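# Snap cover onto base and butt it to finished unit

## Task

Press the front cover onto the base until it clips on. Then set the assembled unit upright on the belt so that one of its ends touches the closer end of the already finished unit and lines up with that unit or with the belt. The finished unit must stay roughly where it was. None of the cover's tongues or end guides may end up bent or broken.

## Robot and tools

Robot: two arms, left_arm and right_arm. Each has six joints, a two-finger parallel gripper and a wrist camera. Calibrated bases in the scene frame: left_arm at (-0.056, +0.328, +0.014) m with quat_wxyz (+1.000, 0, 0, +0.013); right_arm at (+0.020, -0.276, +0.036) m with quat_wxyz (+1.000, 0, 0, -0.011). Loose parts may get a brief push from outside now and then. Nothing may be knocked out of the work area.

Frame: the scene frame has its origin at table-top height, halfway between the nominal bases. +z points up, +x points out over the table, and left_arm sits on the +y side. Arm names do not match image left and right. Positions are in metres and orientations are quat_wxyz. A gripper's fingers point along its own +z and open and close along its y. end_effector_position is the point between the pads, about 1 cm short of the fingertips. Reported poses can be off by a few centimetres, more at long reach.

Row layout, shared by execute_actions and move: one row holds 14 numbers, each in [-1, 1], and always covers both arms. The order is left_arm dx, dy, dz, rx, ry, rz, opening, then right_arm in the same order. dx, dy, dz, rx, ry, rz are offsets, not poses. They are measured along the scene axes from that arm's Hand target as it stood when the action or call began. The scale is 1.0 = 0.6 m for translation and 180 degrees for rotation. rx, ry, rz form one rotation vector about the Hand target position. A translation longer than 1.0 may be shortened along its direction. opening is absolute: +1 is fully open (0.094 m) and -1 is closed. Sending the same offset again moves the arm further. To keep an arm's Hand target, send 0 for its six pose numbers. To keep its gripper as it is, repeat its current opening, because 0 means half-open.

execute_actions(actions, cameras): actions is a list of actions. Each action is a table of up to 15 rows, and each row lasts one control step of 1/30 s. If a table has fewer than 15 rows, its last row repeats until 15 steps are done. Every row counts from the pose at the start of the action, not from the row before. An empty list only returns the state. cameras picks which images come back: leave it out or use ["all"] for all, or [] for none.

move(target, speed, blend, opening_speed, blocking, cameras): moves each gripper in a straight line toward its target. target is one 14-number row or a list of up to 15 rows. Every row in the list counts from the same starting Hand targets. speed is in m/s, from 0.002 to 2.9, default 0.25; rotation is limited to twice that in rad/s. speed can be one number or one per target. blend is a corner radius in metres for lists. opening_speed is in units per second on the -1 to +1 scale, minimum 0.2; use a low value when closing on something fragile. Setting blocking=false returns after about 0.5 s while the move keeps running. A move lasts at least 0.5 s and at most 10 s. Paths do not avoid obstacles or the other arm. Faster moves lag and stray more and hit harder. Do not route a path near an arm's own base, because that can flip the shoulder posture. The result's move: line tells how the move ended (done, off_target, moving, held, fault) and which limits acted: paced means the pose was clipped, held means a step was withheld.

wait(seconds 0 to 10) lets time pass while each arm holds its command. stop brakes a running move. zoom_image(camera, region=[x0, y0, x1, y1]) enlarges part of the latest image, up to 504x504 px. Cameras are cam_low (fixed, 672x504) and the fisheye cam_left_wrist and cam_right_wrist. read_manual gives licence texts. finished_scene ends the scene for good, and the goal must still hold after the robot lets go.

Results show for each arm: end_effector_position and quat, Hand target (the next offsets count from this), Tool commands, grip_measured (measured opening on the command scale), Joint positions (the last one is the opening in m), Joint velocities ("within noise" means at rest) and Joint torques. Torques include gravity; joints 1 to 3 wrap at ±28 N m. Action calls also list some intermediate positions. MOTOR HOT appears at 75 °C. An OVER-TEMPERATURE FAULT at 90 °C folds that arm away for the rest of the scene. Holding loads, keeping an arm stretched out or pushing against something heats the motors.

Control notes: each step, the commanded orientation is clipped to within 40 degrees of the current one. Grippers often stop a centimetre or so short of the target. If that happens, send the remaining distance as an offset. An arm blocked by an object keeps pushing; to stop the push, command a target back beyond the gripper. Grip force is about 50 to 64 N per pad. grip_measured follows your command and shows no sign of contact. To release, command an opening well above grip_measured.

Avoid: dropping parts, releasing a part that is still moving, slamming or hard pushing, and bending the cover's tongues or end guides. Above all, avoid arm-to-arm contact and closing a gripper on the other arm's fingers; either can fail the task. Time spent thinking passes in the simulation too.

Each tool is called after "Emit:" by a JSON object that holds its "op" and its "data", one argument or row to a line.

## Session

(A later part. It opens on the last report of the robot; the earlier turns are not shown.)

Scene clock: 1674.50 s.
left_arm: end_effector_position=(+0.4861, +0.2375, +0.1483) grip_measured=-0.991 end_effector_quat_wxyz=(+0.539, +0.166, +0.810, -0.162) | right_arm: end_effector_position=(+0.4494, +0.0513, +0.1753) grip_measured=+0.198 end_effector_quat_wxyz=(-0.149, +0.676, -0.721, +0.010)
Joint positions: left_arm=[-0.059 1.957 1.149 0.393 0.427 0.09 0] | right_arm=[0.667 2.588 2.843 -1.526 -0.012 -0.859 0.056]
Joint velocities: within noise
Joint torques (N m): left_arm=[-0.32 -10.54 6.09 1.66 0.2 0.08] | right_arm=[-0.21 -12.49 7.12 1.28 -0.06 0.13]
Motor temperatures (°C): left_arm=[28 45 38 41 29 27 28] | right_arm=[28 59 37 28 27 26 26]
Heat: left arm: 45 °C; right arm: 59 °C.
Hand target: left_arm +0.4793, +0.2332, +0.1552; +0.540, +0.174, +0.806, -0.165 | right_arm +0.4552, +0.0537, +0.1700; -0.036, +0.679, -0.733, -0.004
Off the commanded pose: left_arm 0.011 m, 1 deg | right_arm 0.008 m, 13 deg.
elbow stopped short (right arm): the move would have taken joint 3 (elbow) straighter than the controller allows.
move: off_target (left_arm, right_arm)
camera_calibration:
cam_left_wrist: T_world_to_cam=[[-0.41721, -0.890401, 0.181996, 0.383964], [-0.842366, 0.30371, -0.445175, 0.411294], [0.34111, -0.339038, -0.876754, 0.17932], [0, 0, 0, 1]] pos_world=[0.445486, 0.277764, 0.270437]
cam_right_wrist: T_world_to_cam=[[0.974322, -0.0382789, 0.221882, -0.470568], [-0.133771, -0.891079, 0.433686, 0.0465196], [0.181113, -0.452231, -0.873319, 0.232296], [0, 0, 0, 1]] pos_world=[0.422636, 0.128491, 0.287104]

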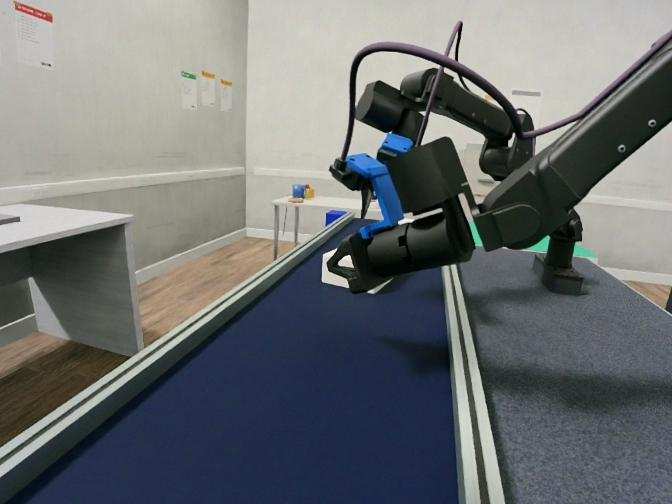

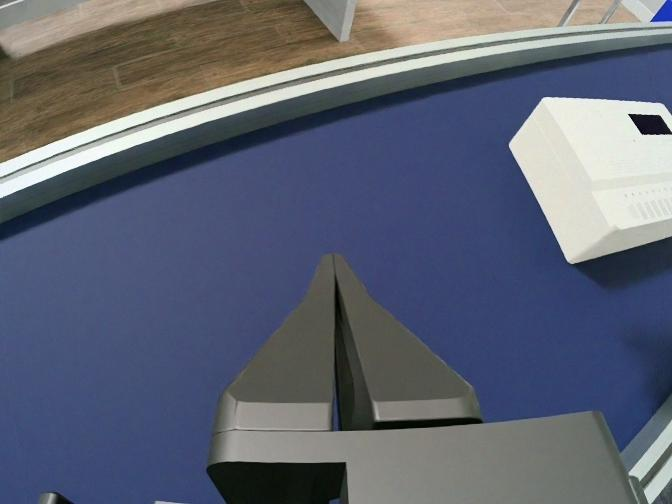

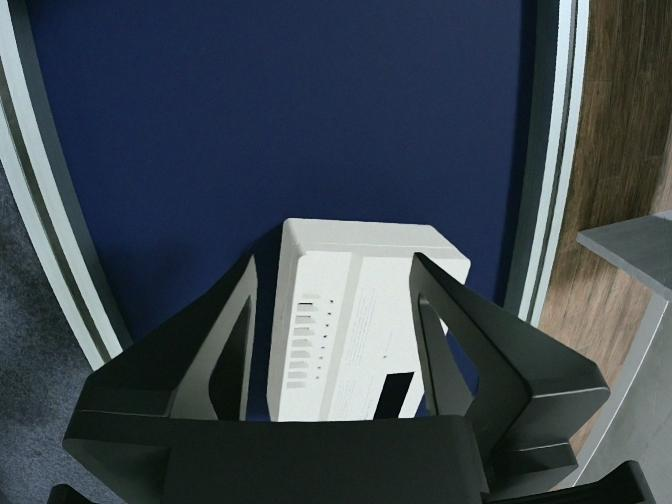

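Emit:
{"op": "move", "data": {
  "target": [
    [0,0.0,0.0,0,0,0,-1,0.1,0.03,-0.05,0,0,0,0.2],
    [0,0,0,0,0,0,-1,0.1,0.02,-0.2,0,0,0,0.2]
  ],
  "speed": [0.2,0.15]
}}

Scene clock: 1687.30 s.
left_arm: end_effector_position=(+0.4861, +0.2374, +0.1483) grip_measured=-0.991 end_effector_quat_wxyz=(+0.539, +0.166, +0.810, -0.162) | right_arm: end_effector_position=(+0.5106, +0.0644, +0.0557) grip_measured=+0.198 end_effector_quat_wxyz=(-0.161, +0.669, -0.725, +0.017)
Joint positions: left_arm=[-0.059 1.957 1.149 0.393 0.427 0.09 0] | right_arm=[0.623 2.845 2.845 -1.244 -0.012 -0.888 0.056]
Joint velocities: within noise
Joint torques (N m): left_arm=[-0.31 -10.54 6.11 1.66 0.19 0.07] | right_arm=[-0.29 -14.3 7.51 1.35 -0.1 -0.02]
Motor temperatures (°C): left_arm=[28 44 38 41 29 27 28] | right_arm=[28 62 38 29 27 26 26]
Heat: left arm: 44 °C; right arm: 62 °C.
Hand target: left_arm +0.4793, +0.2332, +0.1553; +0.541, +0.174, +0.806, -0.165 | right_arm +0.5153, +0.0656, +0.0500; -0.036, +0.679, -0.733, -0.004
Off the commanded pose: left_arm 0.011 m, 1 deg | right_arm 0.007 m, 15 deg.
elbow stopped short (right arm): the move would have taken joint 3 (elbow) straighter than the controller allows.
move: off_target (left_arm, right_arm)
camera_calibration:
cam_left_wrist: T_world_to_cam=[[-0.417585, -0.890196, 0.182138, 0.383948], [-0.842219, 0.303976, -0.44527, 0.411212], [0.341012, -0.339338, -0.876676, 0.179391], [0, 0, 0, 1]] pos_world=[0.445487, 0.277665, 0.270437]
cam_right_wrist: T_world_to_cam=[[0.967222, -0.0567735, 0.247504, -0.499786], [-0.160424, -0.89216, 0.422274, 0.132607], [0.196839, -0.448138, -0.872024, 0.114181], [0, 0, 0, 1]] pos_world=[0.482202, 0.141101, 0.167272]

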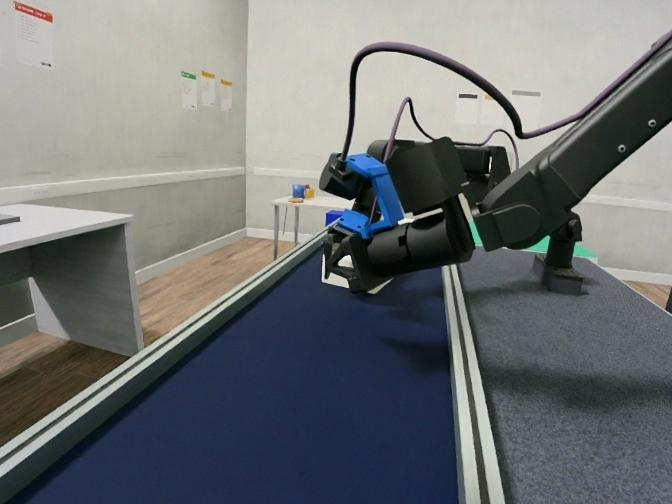

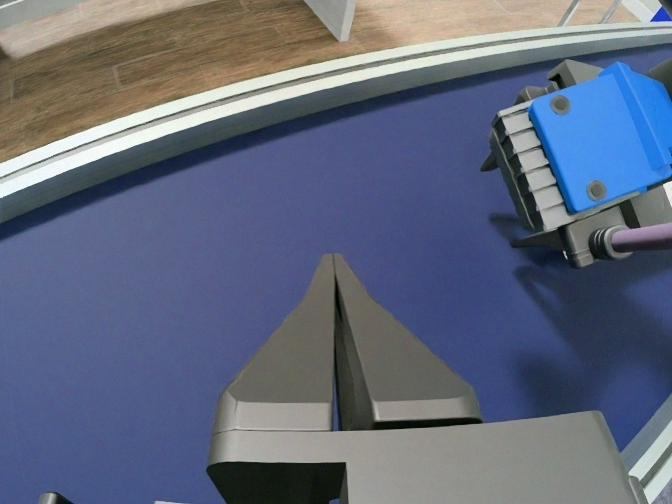

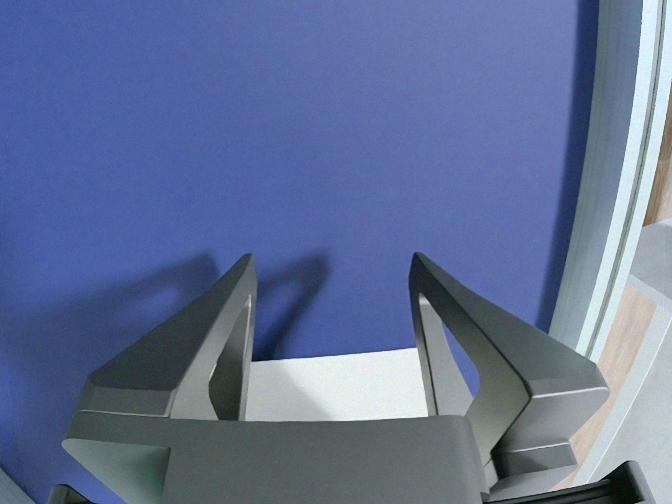

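Emit:
{"op": "move", "data": {
  "target": [
    [-0.1,0.1,0.1,0,0,0,-1,-0.02,-0.15,0.0,0,0,0,0.2]
  ],
  "speed": [0.1]
}}

Scene clock: 1691.37 s.
left_arm: end_effector_position=(+0.4272, +0.2935, +0.2112) grip_measured=-0.991 end_effector_quat_wxyz=(+0.539, +0.169, +0.809, -0.164) | right_arm: end_effector_position=(+0.5036, -0.0235, +0.0442) grip_measured=+0.198 end_effector_quat_wxyz=(-0.057, +0.677, -0.734, +0.006)
Joint positions: left_arm=[0.104 1.653 1.052 0.148 0.582 0.172 0] | right_arm=[0.494 2.845 2.845 -1.457 -0.019 -1.016 0.056]
Joint velocities: within noise
Joint torques (N m): left_arm=[0.46 -8.59 6.46 1.59 0.25 0.07] | right_arm=[-0.14 -15.62 7.19 0.54 -0.12 -0.04]
Motor temperatures (°C): left_arm=[28 44 38 41 29 27 28] | right_arm=[28 63 38 29 27 26 26]
Heat: left arm: 44 °C; right arm: 63 °C.
Hand target: left_arm +0.4193, +0.2932, +0.2153; +0.541, +0.174, +0.806, -0.165 | right_arm +0.5033, -0.0242, +0.0500; -0.036, +0.679, -0.733, -0.004
Off the commanded pose: left_arm 0.009 m, 1 deg | right_arm 0.006 m, 3 deg.
elbow stopped short (right arm): the move would have taken joint 3 (elbow) straighter than the controller allows.
move: off_target (right_arm)
camera_calibration:
cam_left_wrist: T_world_to_cam=[[-0.425151, -0.886831, 0.181046, 0.400256], [-0.838933, 0.311012, -0.446612, 0.369372], [0.339761, -0.341763, -0.876219, 0.274742], [0, 0, 0, 1]] pos_world=[0.386701, 0.333977, 0.333235]
cam_right_wrist: T_world_to_cam=[[0.995606, -0.0369631, 0.0860338, -0.501924], [-0.0784869, -0.830502, 0.551459, 0.0124286], [0.0510676, -0.555788, -0.829754, 0.135239], [0, 0, 0, 1]] pos_world=[0.493788, 0.0669337, 0.148544]

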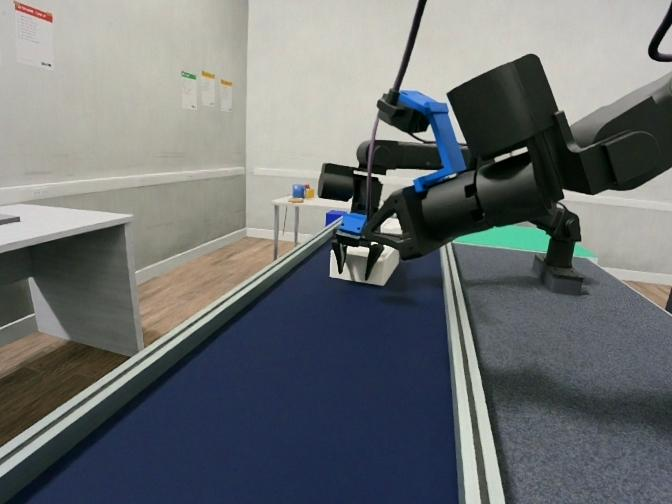

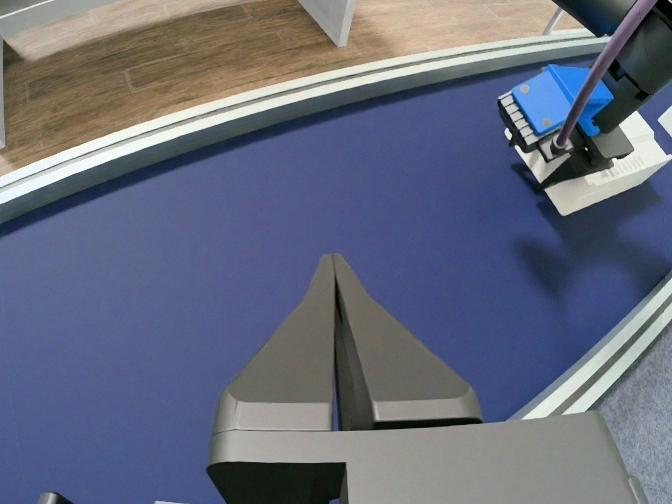

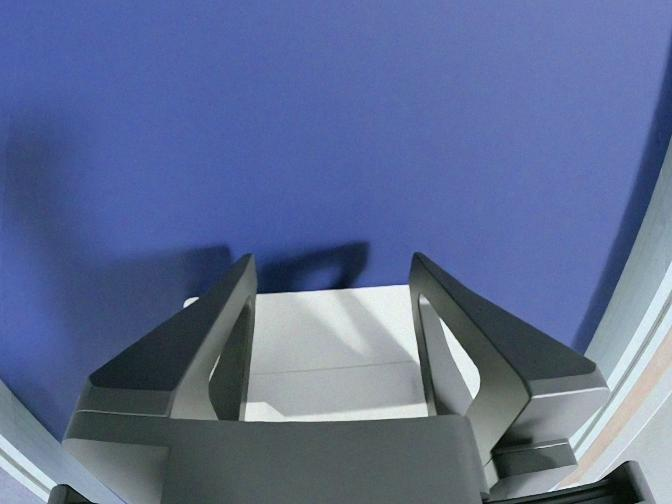

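Emit:
{"op": "zoom_image", "data": {
  "camera": "cam_low",
  "region": [310, 200, 460, 300]
}}

Scaled by 3.360 from the camera's 672x504 image, which has a finer 960x720 frame.

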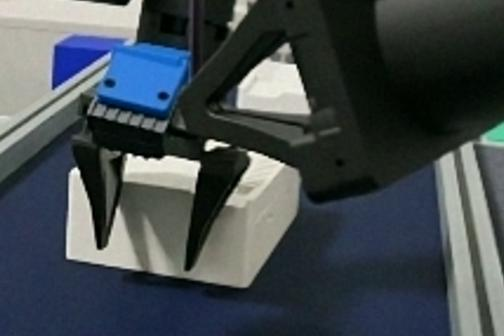

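Emit:
{"op": "move", "data": {
  "target": [
    [-0.35,0.1,0.0,0,0,0,-1,-0.03,-0.15,0.0,0,0,0,0.2]
  ],
  "speed": [0.1]
}}

Emit:
{"op": "zoom_image", "data": {
  "camera": "cam_low",
  "region": [310, 200, 460, 300]
}}

Scene clock: 1699.13 s.
left_arm: end_effector_position=(+0.2109, +0.3548, +0.2114) grip_measured=-0.991 end_effector_quat_wxyz=(+0.536, +0.171, +0.811, -0.160) | right_arm: end_effector_position=(+0.4836, -0.1149, +0.0348) grip_measured=+0.198 end_effector_quat_wxyz=(-0.018, +0.678, -0.735, -0.002)
Joint positions: left_arm=[0.682 0.934 0.636 -0.549 1.049 0.692 0] | right_arm=[0.347 2.506 2.156 -1.19 -0.019 -1.165 0.056]
Joint velocities: within noise
Joint torques (N m): left_arm=[0.61 -0.92 8.65 1.06 0.54 0.07] | right_arm=[-0.46 -17.33 4.51 0.67 -0.2 -0.06]
Motor temperatures (°C): left_arm=[28 43 37 41 29 27 28] | right_arm=[28 66 37 29 27 26 26]
Heat: left arm: 43 °C; right arm: 66 °C.
Hand target: left_arm +0.2094, +0.3532, +0.2153; +0.541, +0.174, +0.806, -0.165 | right_arm +0.4853, -0.1144, +0.0500; -0.036, +0.679, -0.733, -0.004
Off the commanded pose: left_arm 0.004 m, 1 deg | right_arm 0.015 m, 2 deg.
move: off_target (right_arm)
camera_calibration:
cam_left_wrist: T_world_to_cam=[[-0.422779, -0.889103, 0.175369, 0.364173], [-0.84189, 0.313721, -0.43909, 0.166961], [0.335379, -0.33328, -0.881162, 0.368285], [0, 0, 0, 1]] pos_world=[0.171013, 0.39415, 0.333964]
cam_right_wrist: T_world_to_cam=[[0.999262, -0.033545, 0.0186871, -0.483577], [-0.0381145, -0.807365, 0.58882, -0.0780511], [-0.00466469, -0.589098, -0.808048, 0.0999902], [0, 0, 0, 1]] pos_world=[0.480712, -0.0203332, 0.135792]

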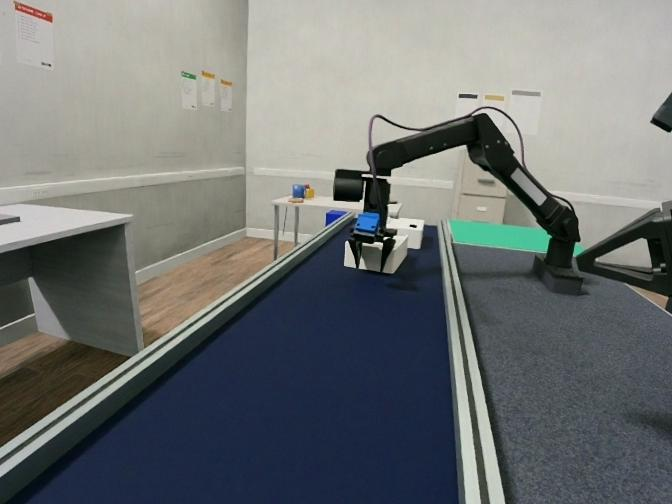

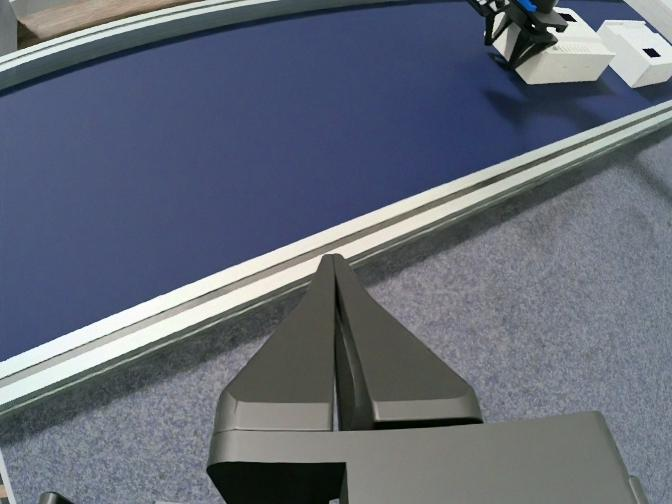

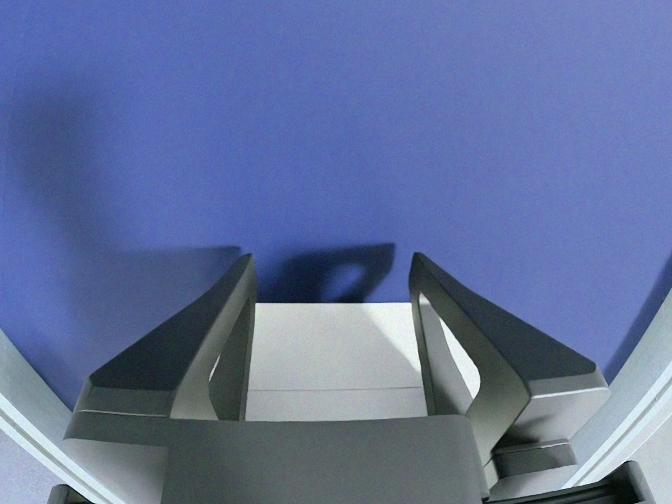

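Scaled by 3.360 from the camera's 672x504 image, which has a finer 960x720 frame.

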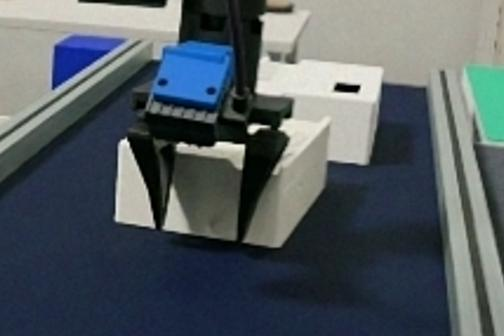

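Emit:
{"op": "zoom_image", "data": {
  "camera": "cam_left_wrist",
  "region": [460, 0, 672, 120]
}}

Scaled by 2.377 from the camera's 672x504 image, which has a finer 960x720 frame.

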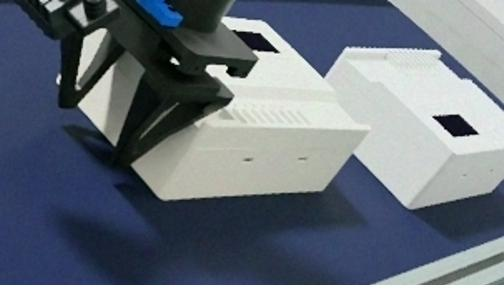

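Emit:
{"op": "move", "data": {
  "target": [
    [0,0,0.0,0,0,0,-1,-0.0,-0.085,0.01,0,0,0,0.2]
  ],
  "speed": [0.08],
  "cameras": ["cam_left_wrist","cam_low"]
}}

Emit:
{"op": "move", "data": {
  "target": [
    [0,0,0.0,0,0,0,-1,0.0,0.06,0.0,0,0,0,0.2],
    [0,0,0.0,0,0,0,-1,0.0,0.06,0.25,0,0,0,0.2]
  ],
  "speed": [0.15]
}}

Emit:
{"op": "zoom_image", "data": {
  "camera": "cam_left_wrist",
  "region": [460, 0, 672, 120]
}}

Emit:
{"op": "zoom_image", "data": {
  "camera": "cam_low",
  "region": [330, 200, 450, 290]
}}

Scene clock: 1716.80 s.
left_arm: end_effector_position=(+0.2108, +0.3546, +0.2114) grip_measured=-0.991 end_effector_quat_wxyz=(+0.536, +0.171, +0.811, -0.161) | right_arm: end_effector_position=(+0.4848, -0.1679, +0.0422) grip_measured=+0.198 end_effector_quat_wxyz=(-0.018, +0.677, -0.736, -0.002)
Joint positions: left_arm=[0.682 0.934 0.636 -0.55 1.049 0.693 0] | right_arm=[0.24 2.432 2.051 -1.16 -0.022 -1.268 0.056]
Joint velocities: within noise
Joint torques (N m): left_arm=[0.61 -0.92 8.68 1.06 0.53 0.09] | right_arm=[-0.13 -16.72 4.52 0.66 -0.24 -0.07]
Motor temperatures (°C): left_arm=[28 40 37 39 30 27 28] | right_arm=[28 74 36 28 27 26 26]
Heat: left arm: 40 °C; right arm: 74 °C.
Hand target: left_arm +0.2094, +0.3532, +0.2154; +0.541, +0.174, +0.806, -0.165 | right_arm +0.4854, -0.1654, +0.0560; -0.036, +0.679, -0.733, -0.004
Off the commanded pose: left_arm 0.004 m, 1 deg | right_arm 0.014 m, 2 deg.
move: off_target (right_arm)
camera_calibration:
cam_left_wrist: T_world_to_cam=[[-0.423537, -0.888708, 0.175542, 0.363961], [-0.841595, 0.314326, -0.439224, 0.166665], [0.335164, -0.333763, -0.88106, 0.368478], [0, 0, 0, 1]] pos_world=[0.170914, 0.394052, 0.333964]
Images, in order (width x height): cam_low 672x504, cam_left_wrist 672x504.

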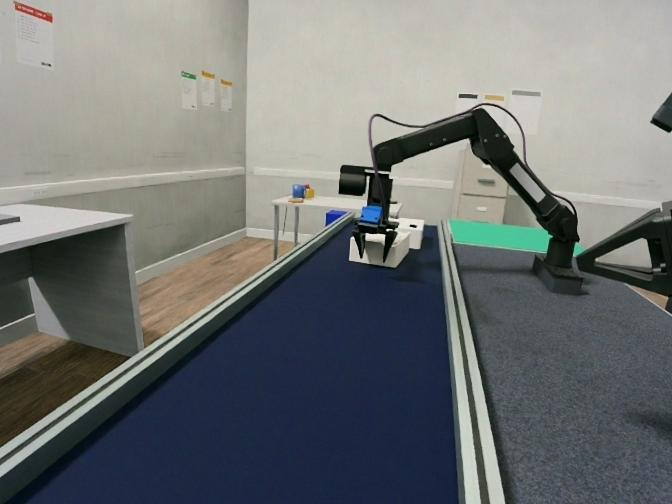

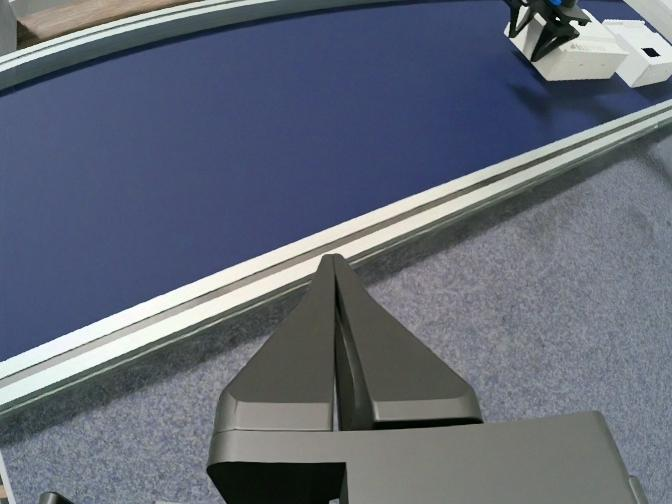

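speed must be one number or one for each of the 2 targets, got a list of 1; nothing of the call was run

Scaled by 2.377 from the camera's 672x504 image, which has a finer 960x720 frame.

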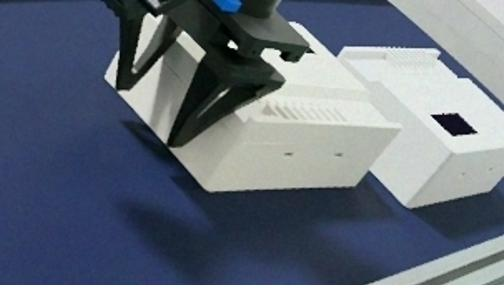

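Scaled by 4.200 from the camera's 672x504 image, which has a finer 960x720 frame.

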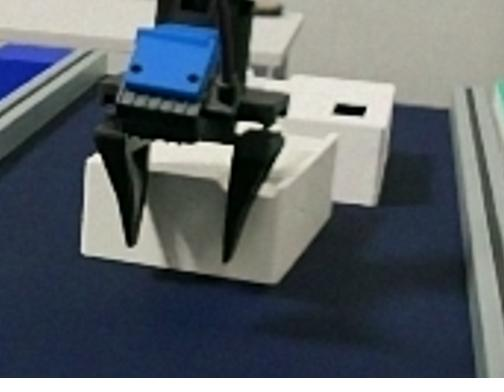

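Emit:
{"op": "move", "data": {
  "target": [
    [0,0,0.0,0,0,0,-1,0.0,0.05,0.0,0,0,0,0.2],
    [0,0,0.0,0,0,0,-1,0.0,0.05,0.25,0,0,0,0.2],
    [0,0,0.0,0,0,0,-1,-0.3,-0.0,0.25,0,0,0,-1]
  ],
  "speed": 0.25
}}

Emit:
{"op": "zoom_image", "data": {
  "camera": "cam_left_wrist",
  "region": [460, 0, 672, 120]
}}

Emit:
{"op": "zoom_image", "data": {
  "camera": "cam_low",
  "region": [330, 200, 450, 290]
}}

Scene clock: 1722.90 s.
left_arm: end_effector_position=(+0.2107, +0.3545, +0.2113) grip_measured=-0.991 end_effector_quat_wxyz=(+0.536, +0.171, +0.811, -0.161) | right_arm: end_effector_position=(+0.3082, -0.1680, +0.2077) grip_measured=-0.986 end_effector_quat_wxyz=(-0.033, +0.680, -0.733, +0.002)
Joint positions: left_arm=[0.682 0.934 0.636 -0.551 1.049 0.694 0] | right_arm=[0.364 1.657 1.57 -1.421 -0.022 -1.153 0.001]
Joint velocities: within noise
Joint torques (N m): left_arm=[0.62 -0.91 8.68 1.05 0.52 0.08] | right_arm=[0.46 -7.79 4.57 0.75 -0.16 0.09]
Motor temperatures (°C): left_arm=[28 39 37 39 30 27 28] | right_arm=[28 75 36 28 27 26 26]
Heat: left arm: 39 °C; right arm: 75 °C. Fold the right arm in close to its base, or ease its load, before you think long.
Hand target: left_arm +0.2094, +0.3533, +0.2153; +0.541, +0.174, +0.806, -0.165 | right_arm +0.3053, -0.1654, +0.2061; -0.036, +0.679, -0.733, -0.004
Off the commanded pose: left_arm 0.004 m, 1 deg | right_arm 0.004 m, 1 deg.
MOTOR HOT: joint 2 (shoulder) of the right arm reports 75 °C; the controller's stop level is 90 °C. To cool a motor, set the load down, stop pushing, or move to a pose that needs little force.
move: done
camera_calibration:
cam_left_wrist: T_world_to_cam=[[-0.423692, -0.888636, 0.175531, 0.363874], [-0.8416, 0.314539, -0.43906, 0.16656], [0.334954, -0.333753, -0.881144, 0.368504], [0, 0, 0, 1]] pos_world=[0.170915, 0.393952, 0.333964]
cam_right_wrist: T_world_to_cam=[[0.998452, -0.0288968, 0.047515, -0.318216], [-0.0510368, -0.815501, 0.5765, -0.224325], [0.0220896, -0.578033, -0.815714, 0.202838], [0, 0, 0, 1]] pos_world=[0.301794, -0.0748859, 0.309901]

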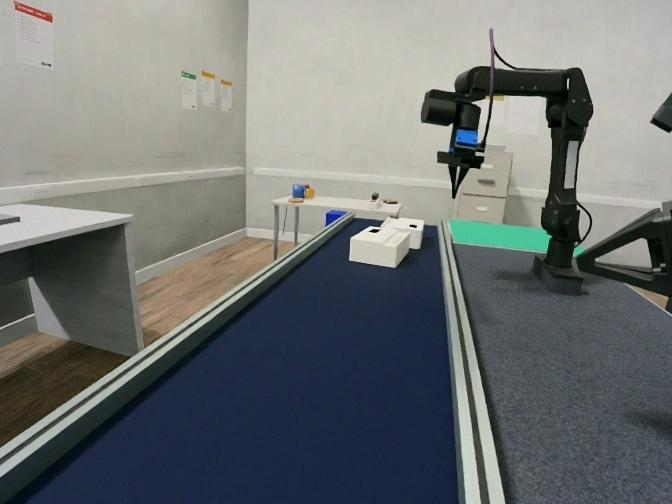

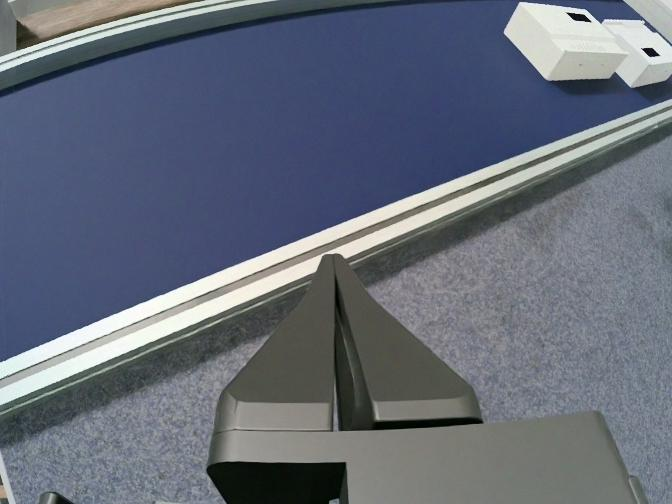

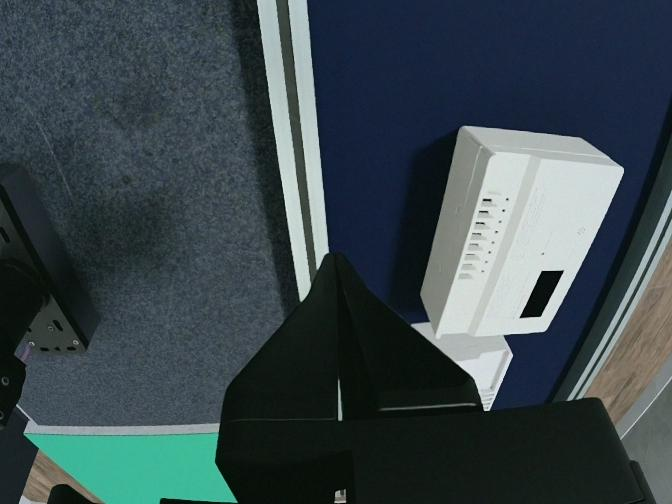

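Scaled by 2.377 from the camera's 672x504 image, which has a finer 960x720 frame.

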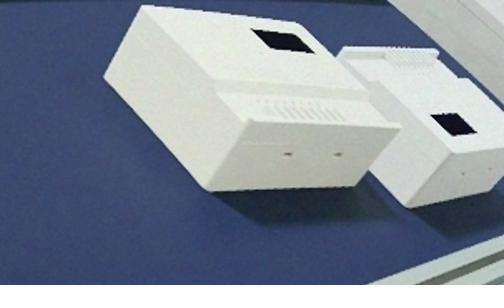

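Scaled by 4.200 from the camera's 672x504 image, which has a finer 960x720 frame.

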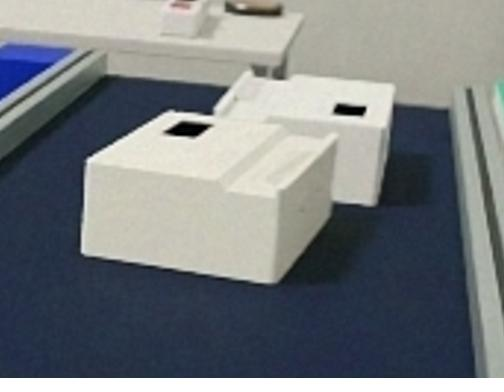

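Emit:
{"op": "move", "data": {
  "target": [
    [0,0,0.0,0,0,0,-1,0.06,-0.15,0.06,0,0,0,-1]
  ],
  "speed": 0.25,
  "cameras": ["cam_right_wrist"]
}}

Scene clock: 1742.67 s.
left_arm: end_effector_position=(+0.2107, +0.3545, +0.2113) grip_measured=-0.991 end_effector_quat_wxyz=(+0.536, +0.171, +0.811, -0.161) | right_arm: end_effector_position=(+0.3412, -0.2613, +0.2417) grip_measured=-0.986 end_effector_quat_wxyz=(-0.034, +0.674, -0.737, +0.013)
Joint positions: left_arm=[0.682 0.934 0.636 -0.551 1.049 0.694 0] | right_arm=[0.05 1.737 1.798 -1.564 -0.025 -1.452 0.001]
Joint velocities: within noise
Joint torques (N m): left_arm=[0.61 -0.91 8.68 1.06 0.52 0.08] | right_arm=[0.4 -6.63 7.05 0.46 -0.3 -0.07]
Motor temperatures (°C): left_arm=[28 38 37 38 30 27 28] | right_arm=[28 64 36 28 27 26 26]
Heat: left arm: 38 °C; right arm: 64 °C.
Hand target: left_arm +0.2094, +0.3533, +0.2153; +0.541, +0.174, +0.806, -0.165 | right_arm +0.3413, -0.2554, +0.2421; +0.036, -0.679, +0.733, +0.004
Off the commanded pose: left_arm 0.004 m, 1 deg | right_arm 0.006 m, 2 deg.
MOTOR HOT: cleared for the motors of the right arm.
joint sent to its limit (right arm) — joint 4 (wrist pitch), lower limit. The joint targets still meet the commanded pose.
move: done
camera_calibration:
cam_right_wrist: T_world_to_cam=[[0.997078, -0.0431122, 0.0630657, -0.362506], [-0.0719925, -0.80643, 0.58693, -0.311245], [0.0255543, -0.589755, -0.807178, 0.169578], [0, 0, 0, 1]] pos_world=[0.334706, -0.166616, 0.34242]
Images, in order (width x height): cam_right_wrist 672x504.

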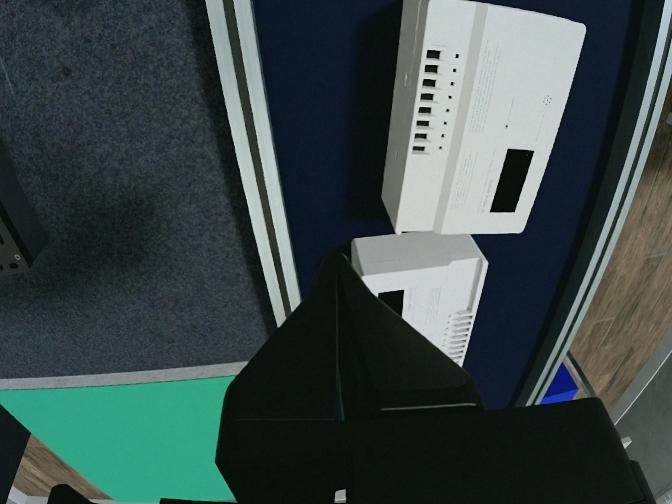

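Emit:
{"op": "move", "data": {
  "target": [
    [0,0,0.0,0,0,0,-1,0.41,0.015,-0.05,0,0,0,-1],
    [0,0,0.0,0,0,0,-1,0.41,0.015,-0.315,0,0,0,-1],
    [0,0,0.0,0,0,0,-1,0.28,0.015,-0.315,0,0,0,-1],
    [0,0,0.0,0,0,0,-1,0.34,0.015,-0.315,0,0,0,-1],
    [0,0,0.0,0,0,0,-1,0.34,0.015,-0.05,0,0,0,-1],
    [0,0,0.0,0,0,0,-1,0.0,0.0,0,0,0,0,-1]
  ],
  "speed": [0.3,0.25,0.08,0.15,0.25,0.3]
}}

Scene clock: 1761.00 s.
left_arm: end_effector_position=(+0.2107, +0.3545, +0.2114) grip_measured=-0.991 end_effector_quat_wxyz=(+0.536, +0.171, +0.811, -0.161) | right_arm: end_effector_position=(+0.3445, -0.2592, +0.2441) grip_measured=-0.987 end_effector_quat_wxyz=(-0.033, +0.677, -0.735, +0.011)
Joint positions: left_arm=[0.682 0.934 0.636 -0.551 1.05 0.694 0] | right_arm=[0.055 1.759 1.835 -1.583 -0.026 -1.454 0.001]
Joint velocities: within noise
Joint torques (N m): left_arm=[0.59 -0.91 8.66 1.05 0.52 0.08] | right_arm=[-0.08 -8.35 4.38 0.67 -0.29 -0.04]
Motor temperatures (°C): left_arm=[28 38 38 37 30 27 28] | right_arm=[28 62 38 28 27 26 27]
Heat: left arm: 38 °C; right arm: 62 °C.
Hand target: left_arm +0.2094, +0.3532, +0.2153; +0.541, +0.174, +0.806, -0.165 | right_arm +0.3413, -0.2553, +0.2421; -0.036, +0.679, -0.733, -0.004
Off the commanded pose: left_arm 0.004 m, 1 deg | right_arm 0.005 m, 2 deg.
elbow stopped short (right arm): the move would have taken joint 3 (elbow) straighter than the controller allows.
joint sent to its limit (right arm) — joint 4 (wrist pitch), lower limit. The joint targets still meet the commanded pose.
move: done
camera_calibration:
cam_left_wrist: T_world_to_cam=[[-0.423959, -0.888483, 0.175661, 0.363817], [-0.841421, 0.314643, -0.439329, 0.166577], [0.335066, -0.334062, -0.880984, 0.368553], [0, 0, 0, 1]] pos_world=[0.170915, 0.393953, 0.333963]
cam_right_wrist: T_world_to_cam=[[0.997654, -0.0354742, 0.0585447, -0.36304], [-0.0631203, -0.807691, 0.586218, -0.313996], [0.0264904, -0.588538, -0.808035, 0.172899], [0, 0, 0, 1]] pos_world=[0.337789, -0.164733, 0.345033]

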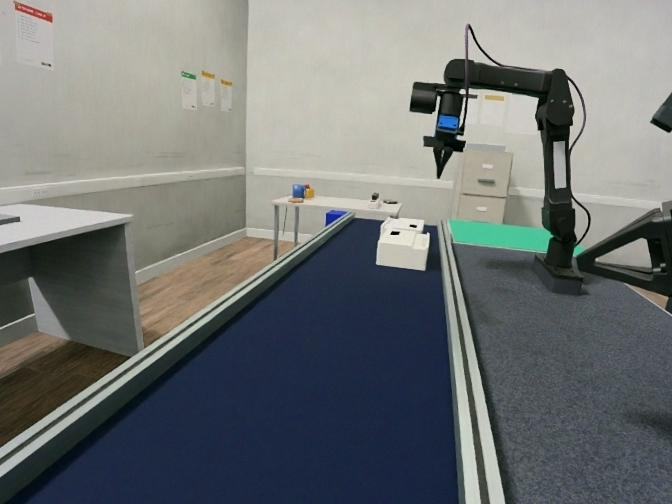

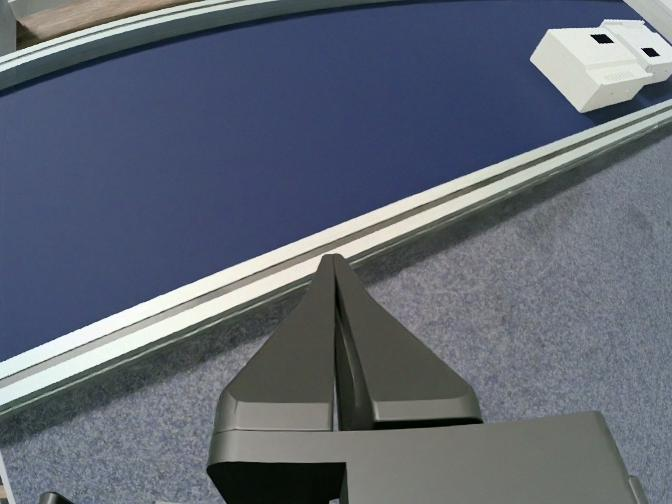

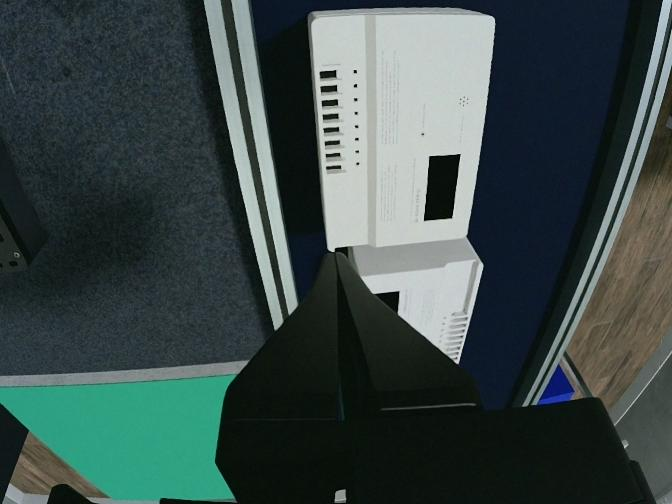

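Emit:
{"op": "move", "data": {
  "target": [
    [0,0,0.0,0,0,0,-1,-0.055,-0.012,-0.1,0,0,0,-1],
    [0,0,0.0,0,0,0,-1,-0.055,-0.012,-0.3,0,0,0,-1],
    [0,0,0.0,0,0,0,-1,0.038,-0.012,-0.3,0,0,0,-1]
  ],
  "speed": [0.2,0.15,0.05],
  "cameras": ["cam_right_wrist","cam_left_wrist"]
}}

Emit:
{"op": "zoom_image", "data": {
  "camera": "cam_left_wrist",
  "region": [460, 0, 672, 120]
}}

Scene clock: 1775.13 s.
left_arm: end_effector_position=(+0.2107, +0.3545, +0.2114) grip_measured=-0.991 end_effector_quat_wxyz=(+0.536, +0.171, +0.811, -0.161) | right_arm: end_effector_position=(+0.3594, -0.2651, +0.0625) grip_measured=-0.987 end_effector_quat_wxyz=(-0.029, +0.679, -0.734, +0.008)
Joint positions: left_arm=[0.682 0.934 0.636 -0.551 1.05 0.694 0] | right_arm=[0.036 1.853 1.217 -0.882 -0.027 -1.478 0.001]
Joint velocities: within noise
Joint torques (N m): left_arm=[0.59 -0.91 8.66 1.05 0.52 0.09] | right_arm=[-0.5 -7.38 7.25 0.55 -0.29 -0.04]
Motor temperatures (°C): left_arm=[28 37 38 37 30 27 28] | right_arm=[28 60 37 27 27 26 27]
Heat: left arm: 38 °C; right arm: 60 °C.
Hand target: left_arm +0.2094, +0.3533, +0.2153; +0.541, +0.174, +0.806, -0.165 | right_arm +0.3641, -0.2626, +0.0621; -0.036, +0.679, -0.733, -0.004
Off the commanded pose: left_arm 0.004 m, 1 deg | right_arm 0.005 m, 2 deg.
move: done
camera_calibration:
cam_left_wrist: T_world_to_cam=[[-0.423959, -0.888483, 0.175661, 0.363817], [-0.841421, 0.314643, -0.439329, 0.166577], [0.335066, -0.334062, -0.880984, 0.368553], [0, 0, 0, 1]] pos_world=[0.170915, 0.393953, 0.333963]
cam_right_wrist: T_world_to_cam=[[0.998322, -0.0316114, 0.04851, -0.366028], [-0.0541077, -0.80759, 0.587257, -0.214534], [0.0206122, -0.588897, -0.807945, 0.0242639], [0, 0, 0, 1]] pos_world=[0.353306, -0.170537, 0.163346]
Images, in order (width x height): cam_left_wrist 672x504, cam_right_wrist 672x504.

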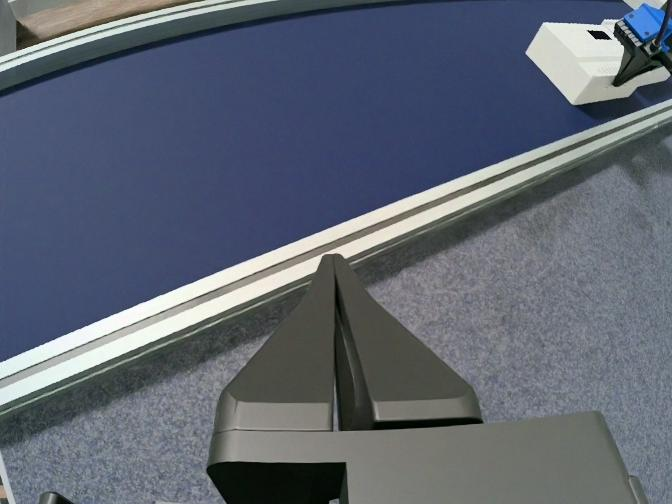

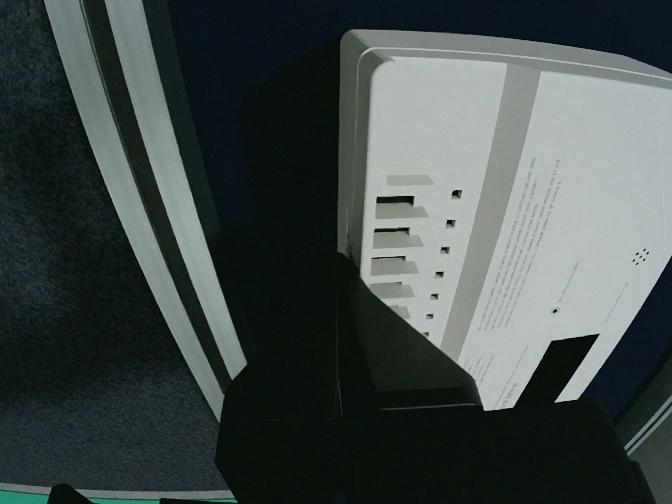

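Scaled by 2.377 from the camera's 672x504 image, which has a finer 960x720 frame.

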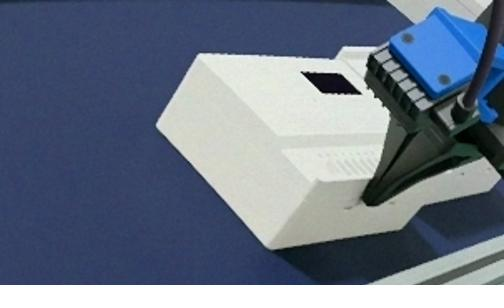

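Retreat and look from above.

Emit:
{"op": "move", "data": {
  "target": [
    [0,0,0.0,0,0,0,-1,-0.02,0,0,0,0,0,-1],
    [0,0,0.0,0,0,0,-1,-0.04,0.012,0.3,0,0,0,-1]
  ],
  "speed": [0.1,0.25],
  "cameras": ["cam_right_wrist","cam_left_wrist","cam_low"]
}}

Emit:
{"op": "zoom_image", "data": {
  "camera": "cam_left_wrist",
  "region": [460, 0, 672, 120]
}}

Emit:
{"op": "zoom_image", "data": {
  "camera": "cam_low",
  "region": [350, 205, 460, 280]
}}

Scene clock: 1779.50 s.
left_arm: end_effector_position=(+0.2107, +0.3545, +0.2114) grip_measured=-0.991 end_effector_quat_wxyz=(+0.536, +0.171, +0.811, -0.161) | right_arm: end_effector_position=(+0.3420, -0.2617, +0.2443) grip_measured=-0.987 end_effector_quat_wxyz=(-0.038, +0.679, -0.733, +0.016)
Joint positions: left_arm=[0.682 0.934 0.636 -0.551 1.05 0.694 0] | right_arm=[0.047 1.733 1.805 -1.564 -0.027 -1.467 0.001]
Joint velocities: within noise
Joint torques (N m): left_arm=[0.61 -0.9 8.66 1.05 0.53 0.08] | right_arm=[0.69 -6.63 6.23 0.49 -0.27 0.09]
Motor temperatures (°C): left_arm=[28 37 38 37 30 27 28] | right_arm=[28 59 37 27 27 26 27]
Heat: left arm: 38 °C; right arm: 59 °C.
Hand target: left_arm +0.2094, +0.3533, +0.2153; +0.541, +0.174, +0.806, -0.165 | right_arm +0.3401, -0.2554, +0.2421; -0.036, +0.679, -0.733, -0.004
Off the commanded pose: left_arm 0.004 m, 1 deg | right_arm 0.007 m, 2 deg.
joint sent to its limit (right arm) — joint 4 (wrist pitch), lower limit. The joint targets still meet the commanded pose.
move: done
camera_calibration:
cam_left_wrist: T_world_to_cam=[[-0.423959, -0.888483, 0.175661, 0.363817], [-0.841421, 0.314643, -0.439329, 0.166577], [0.335066, -0.334062, -0.880984, 0.368553], [0, 0, 0, 1]] pos_world=[0.170915, 0.393953, 0.333963]
cam_right_wrist: T_world_to_cam=[[0.996824, -0.0312609, 0.0732383, -0.362769], [-0.0683104, -0.808358, 0.584715, -0.314213], [0.0409241, -0.587861, -0.807926, 0.166868], [0, 0, 0, 1]] pos_world=[0.333324, -0.167242, 0.345111]

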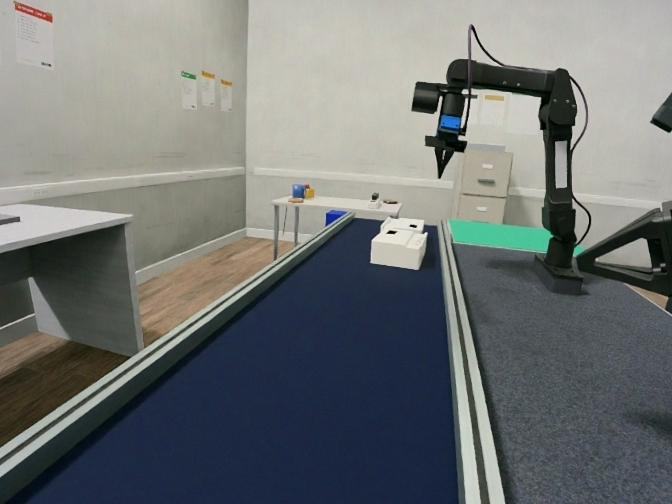

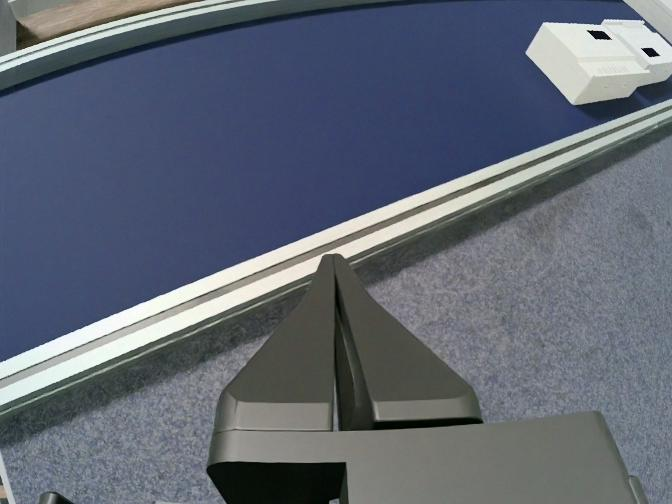

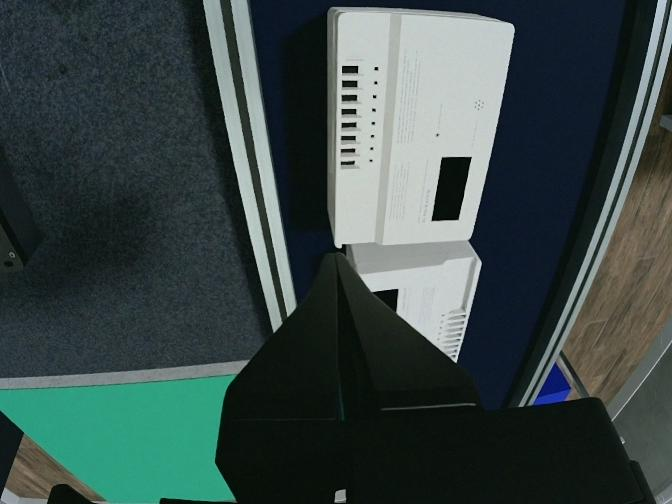

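Scaled by 2.377 from the camera's 672x504 image, which has a finer 960x720 frame.

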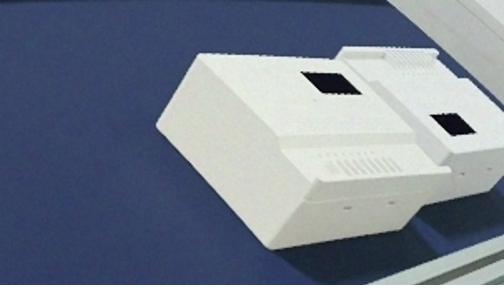

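Scaled by 4.582 from the camera's 672x504 image, which has a finer 960x720 frame.

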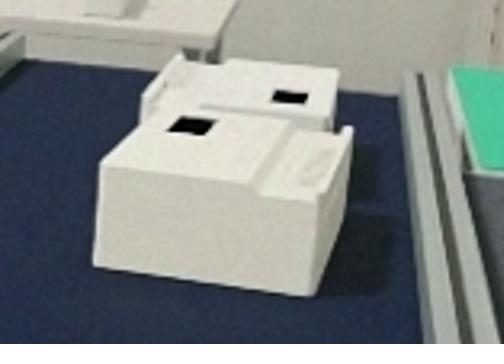

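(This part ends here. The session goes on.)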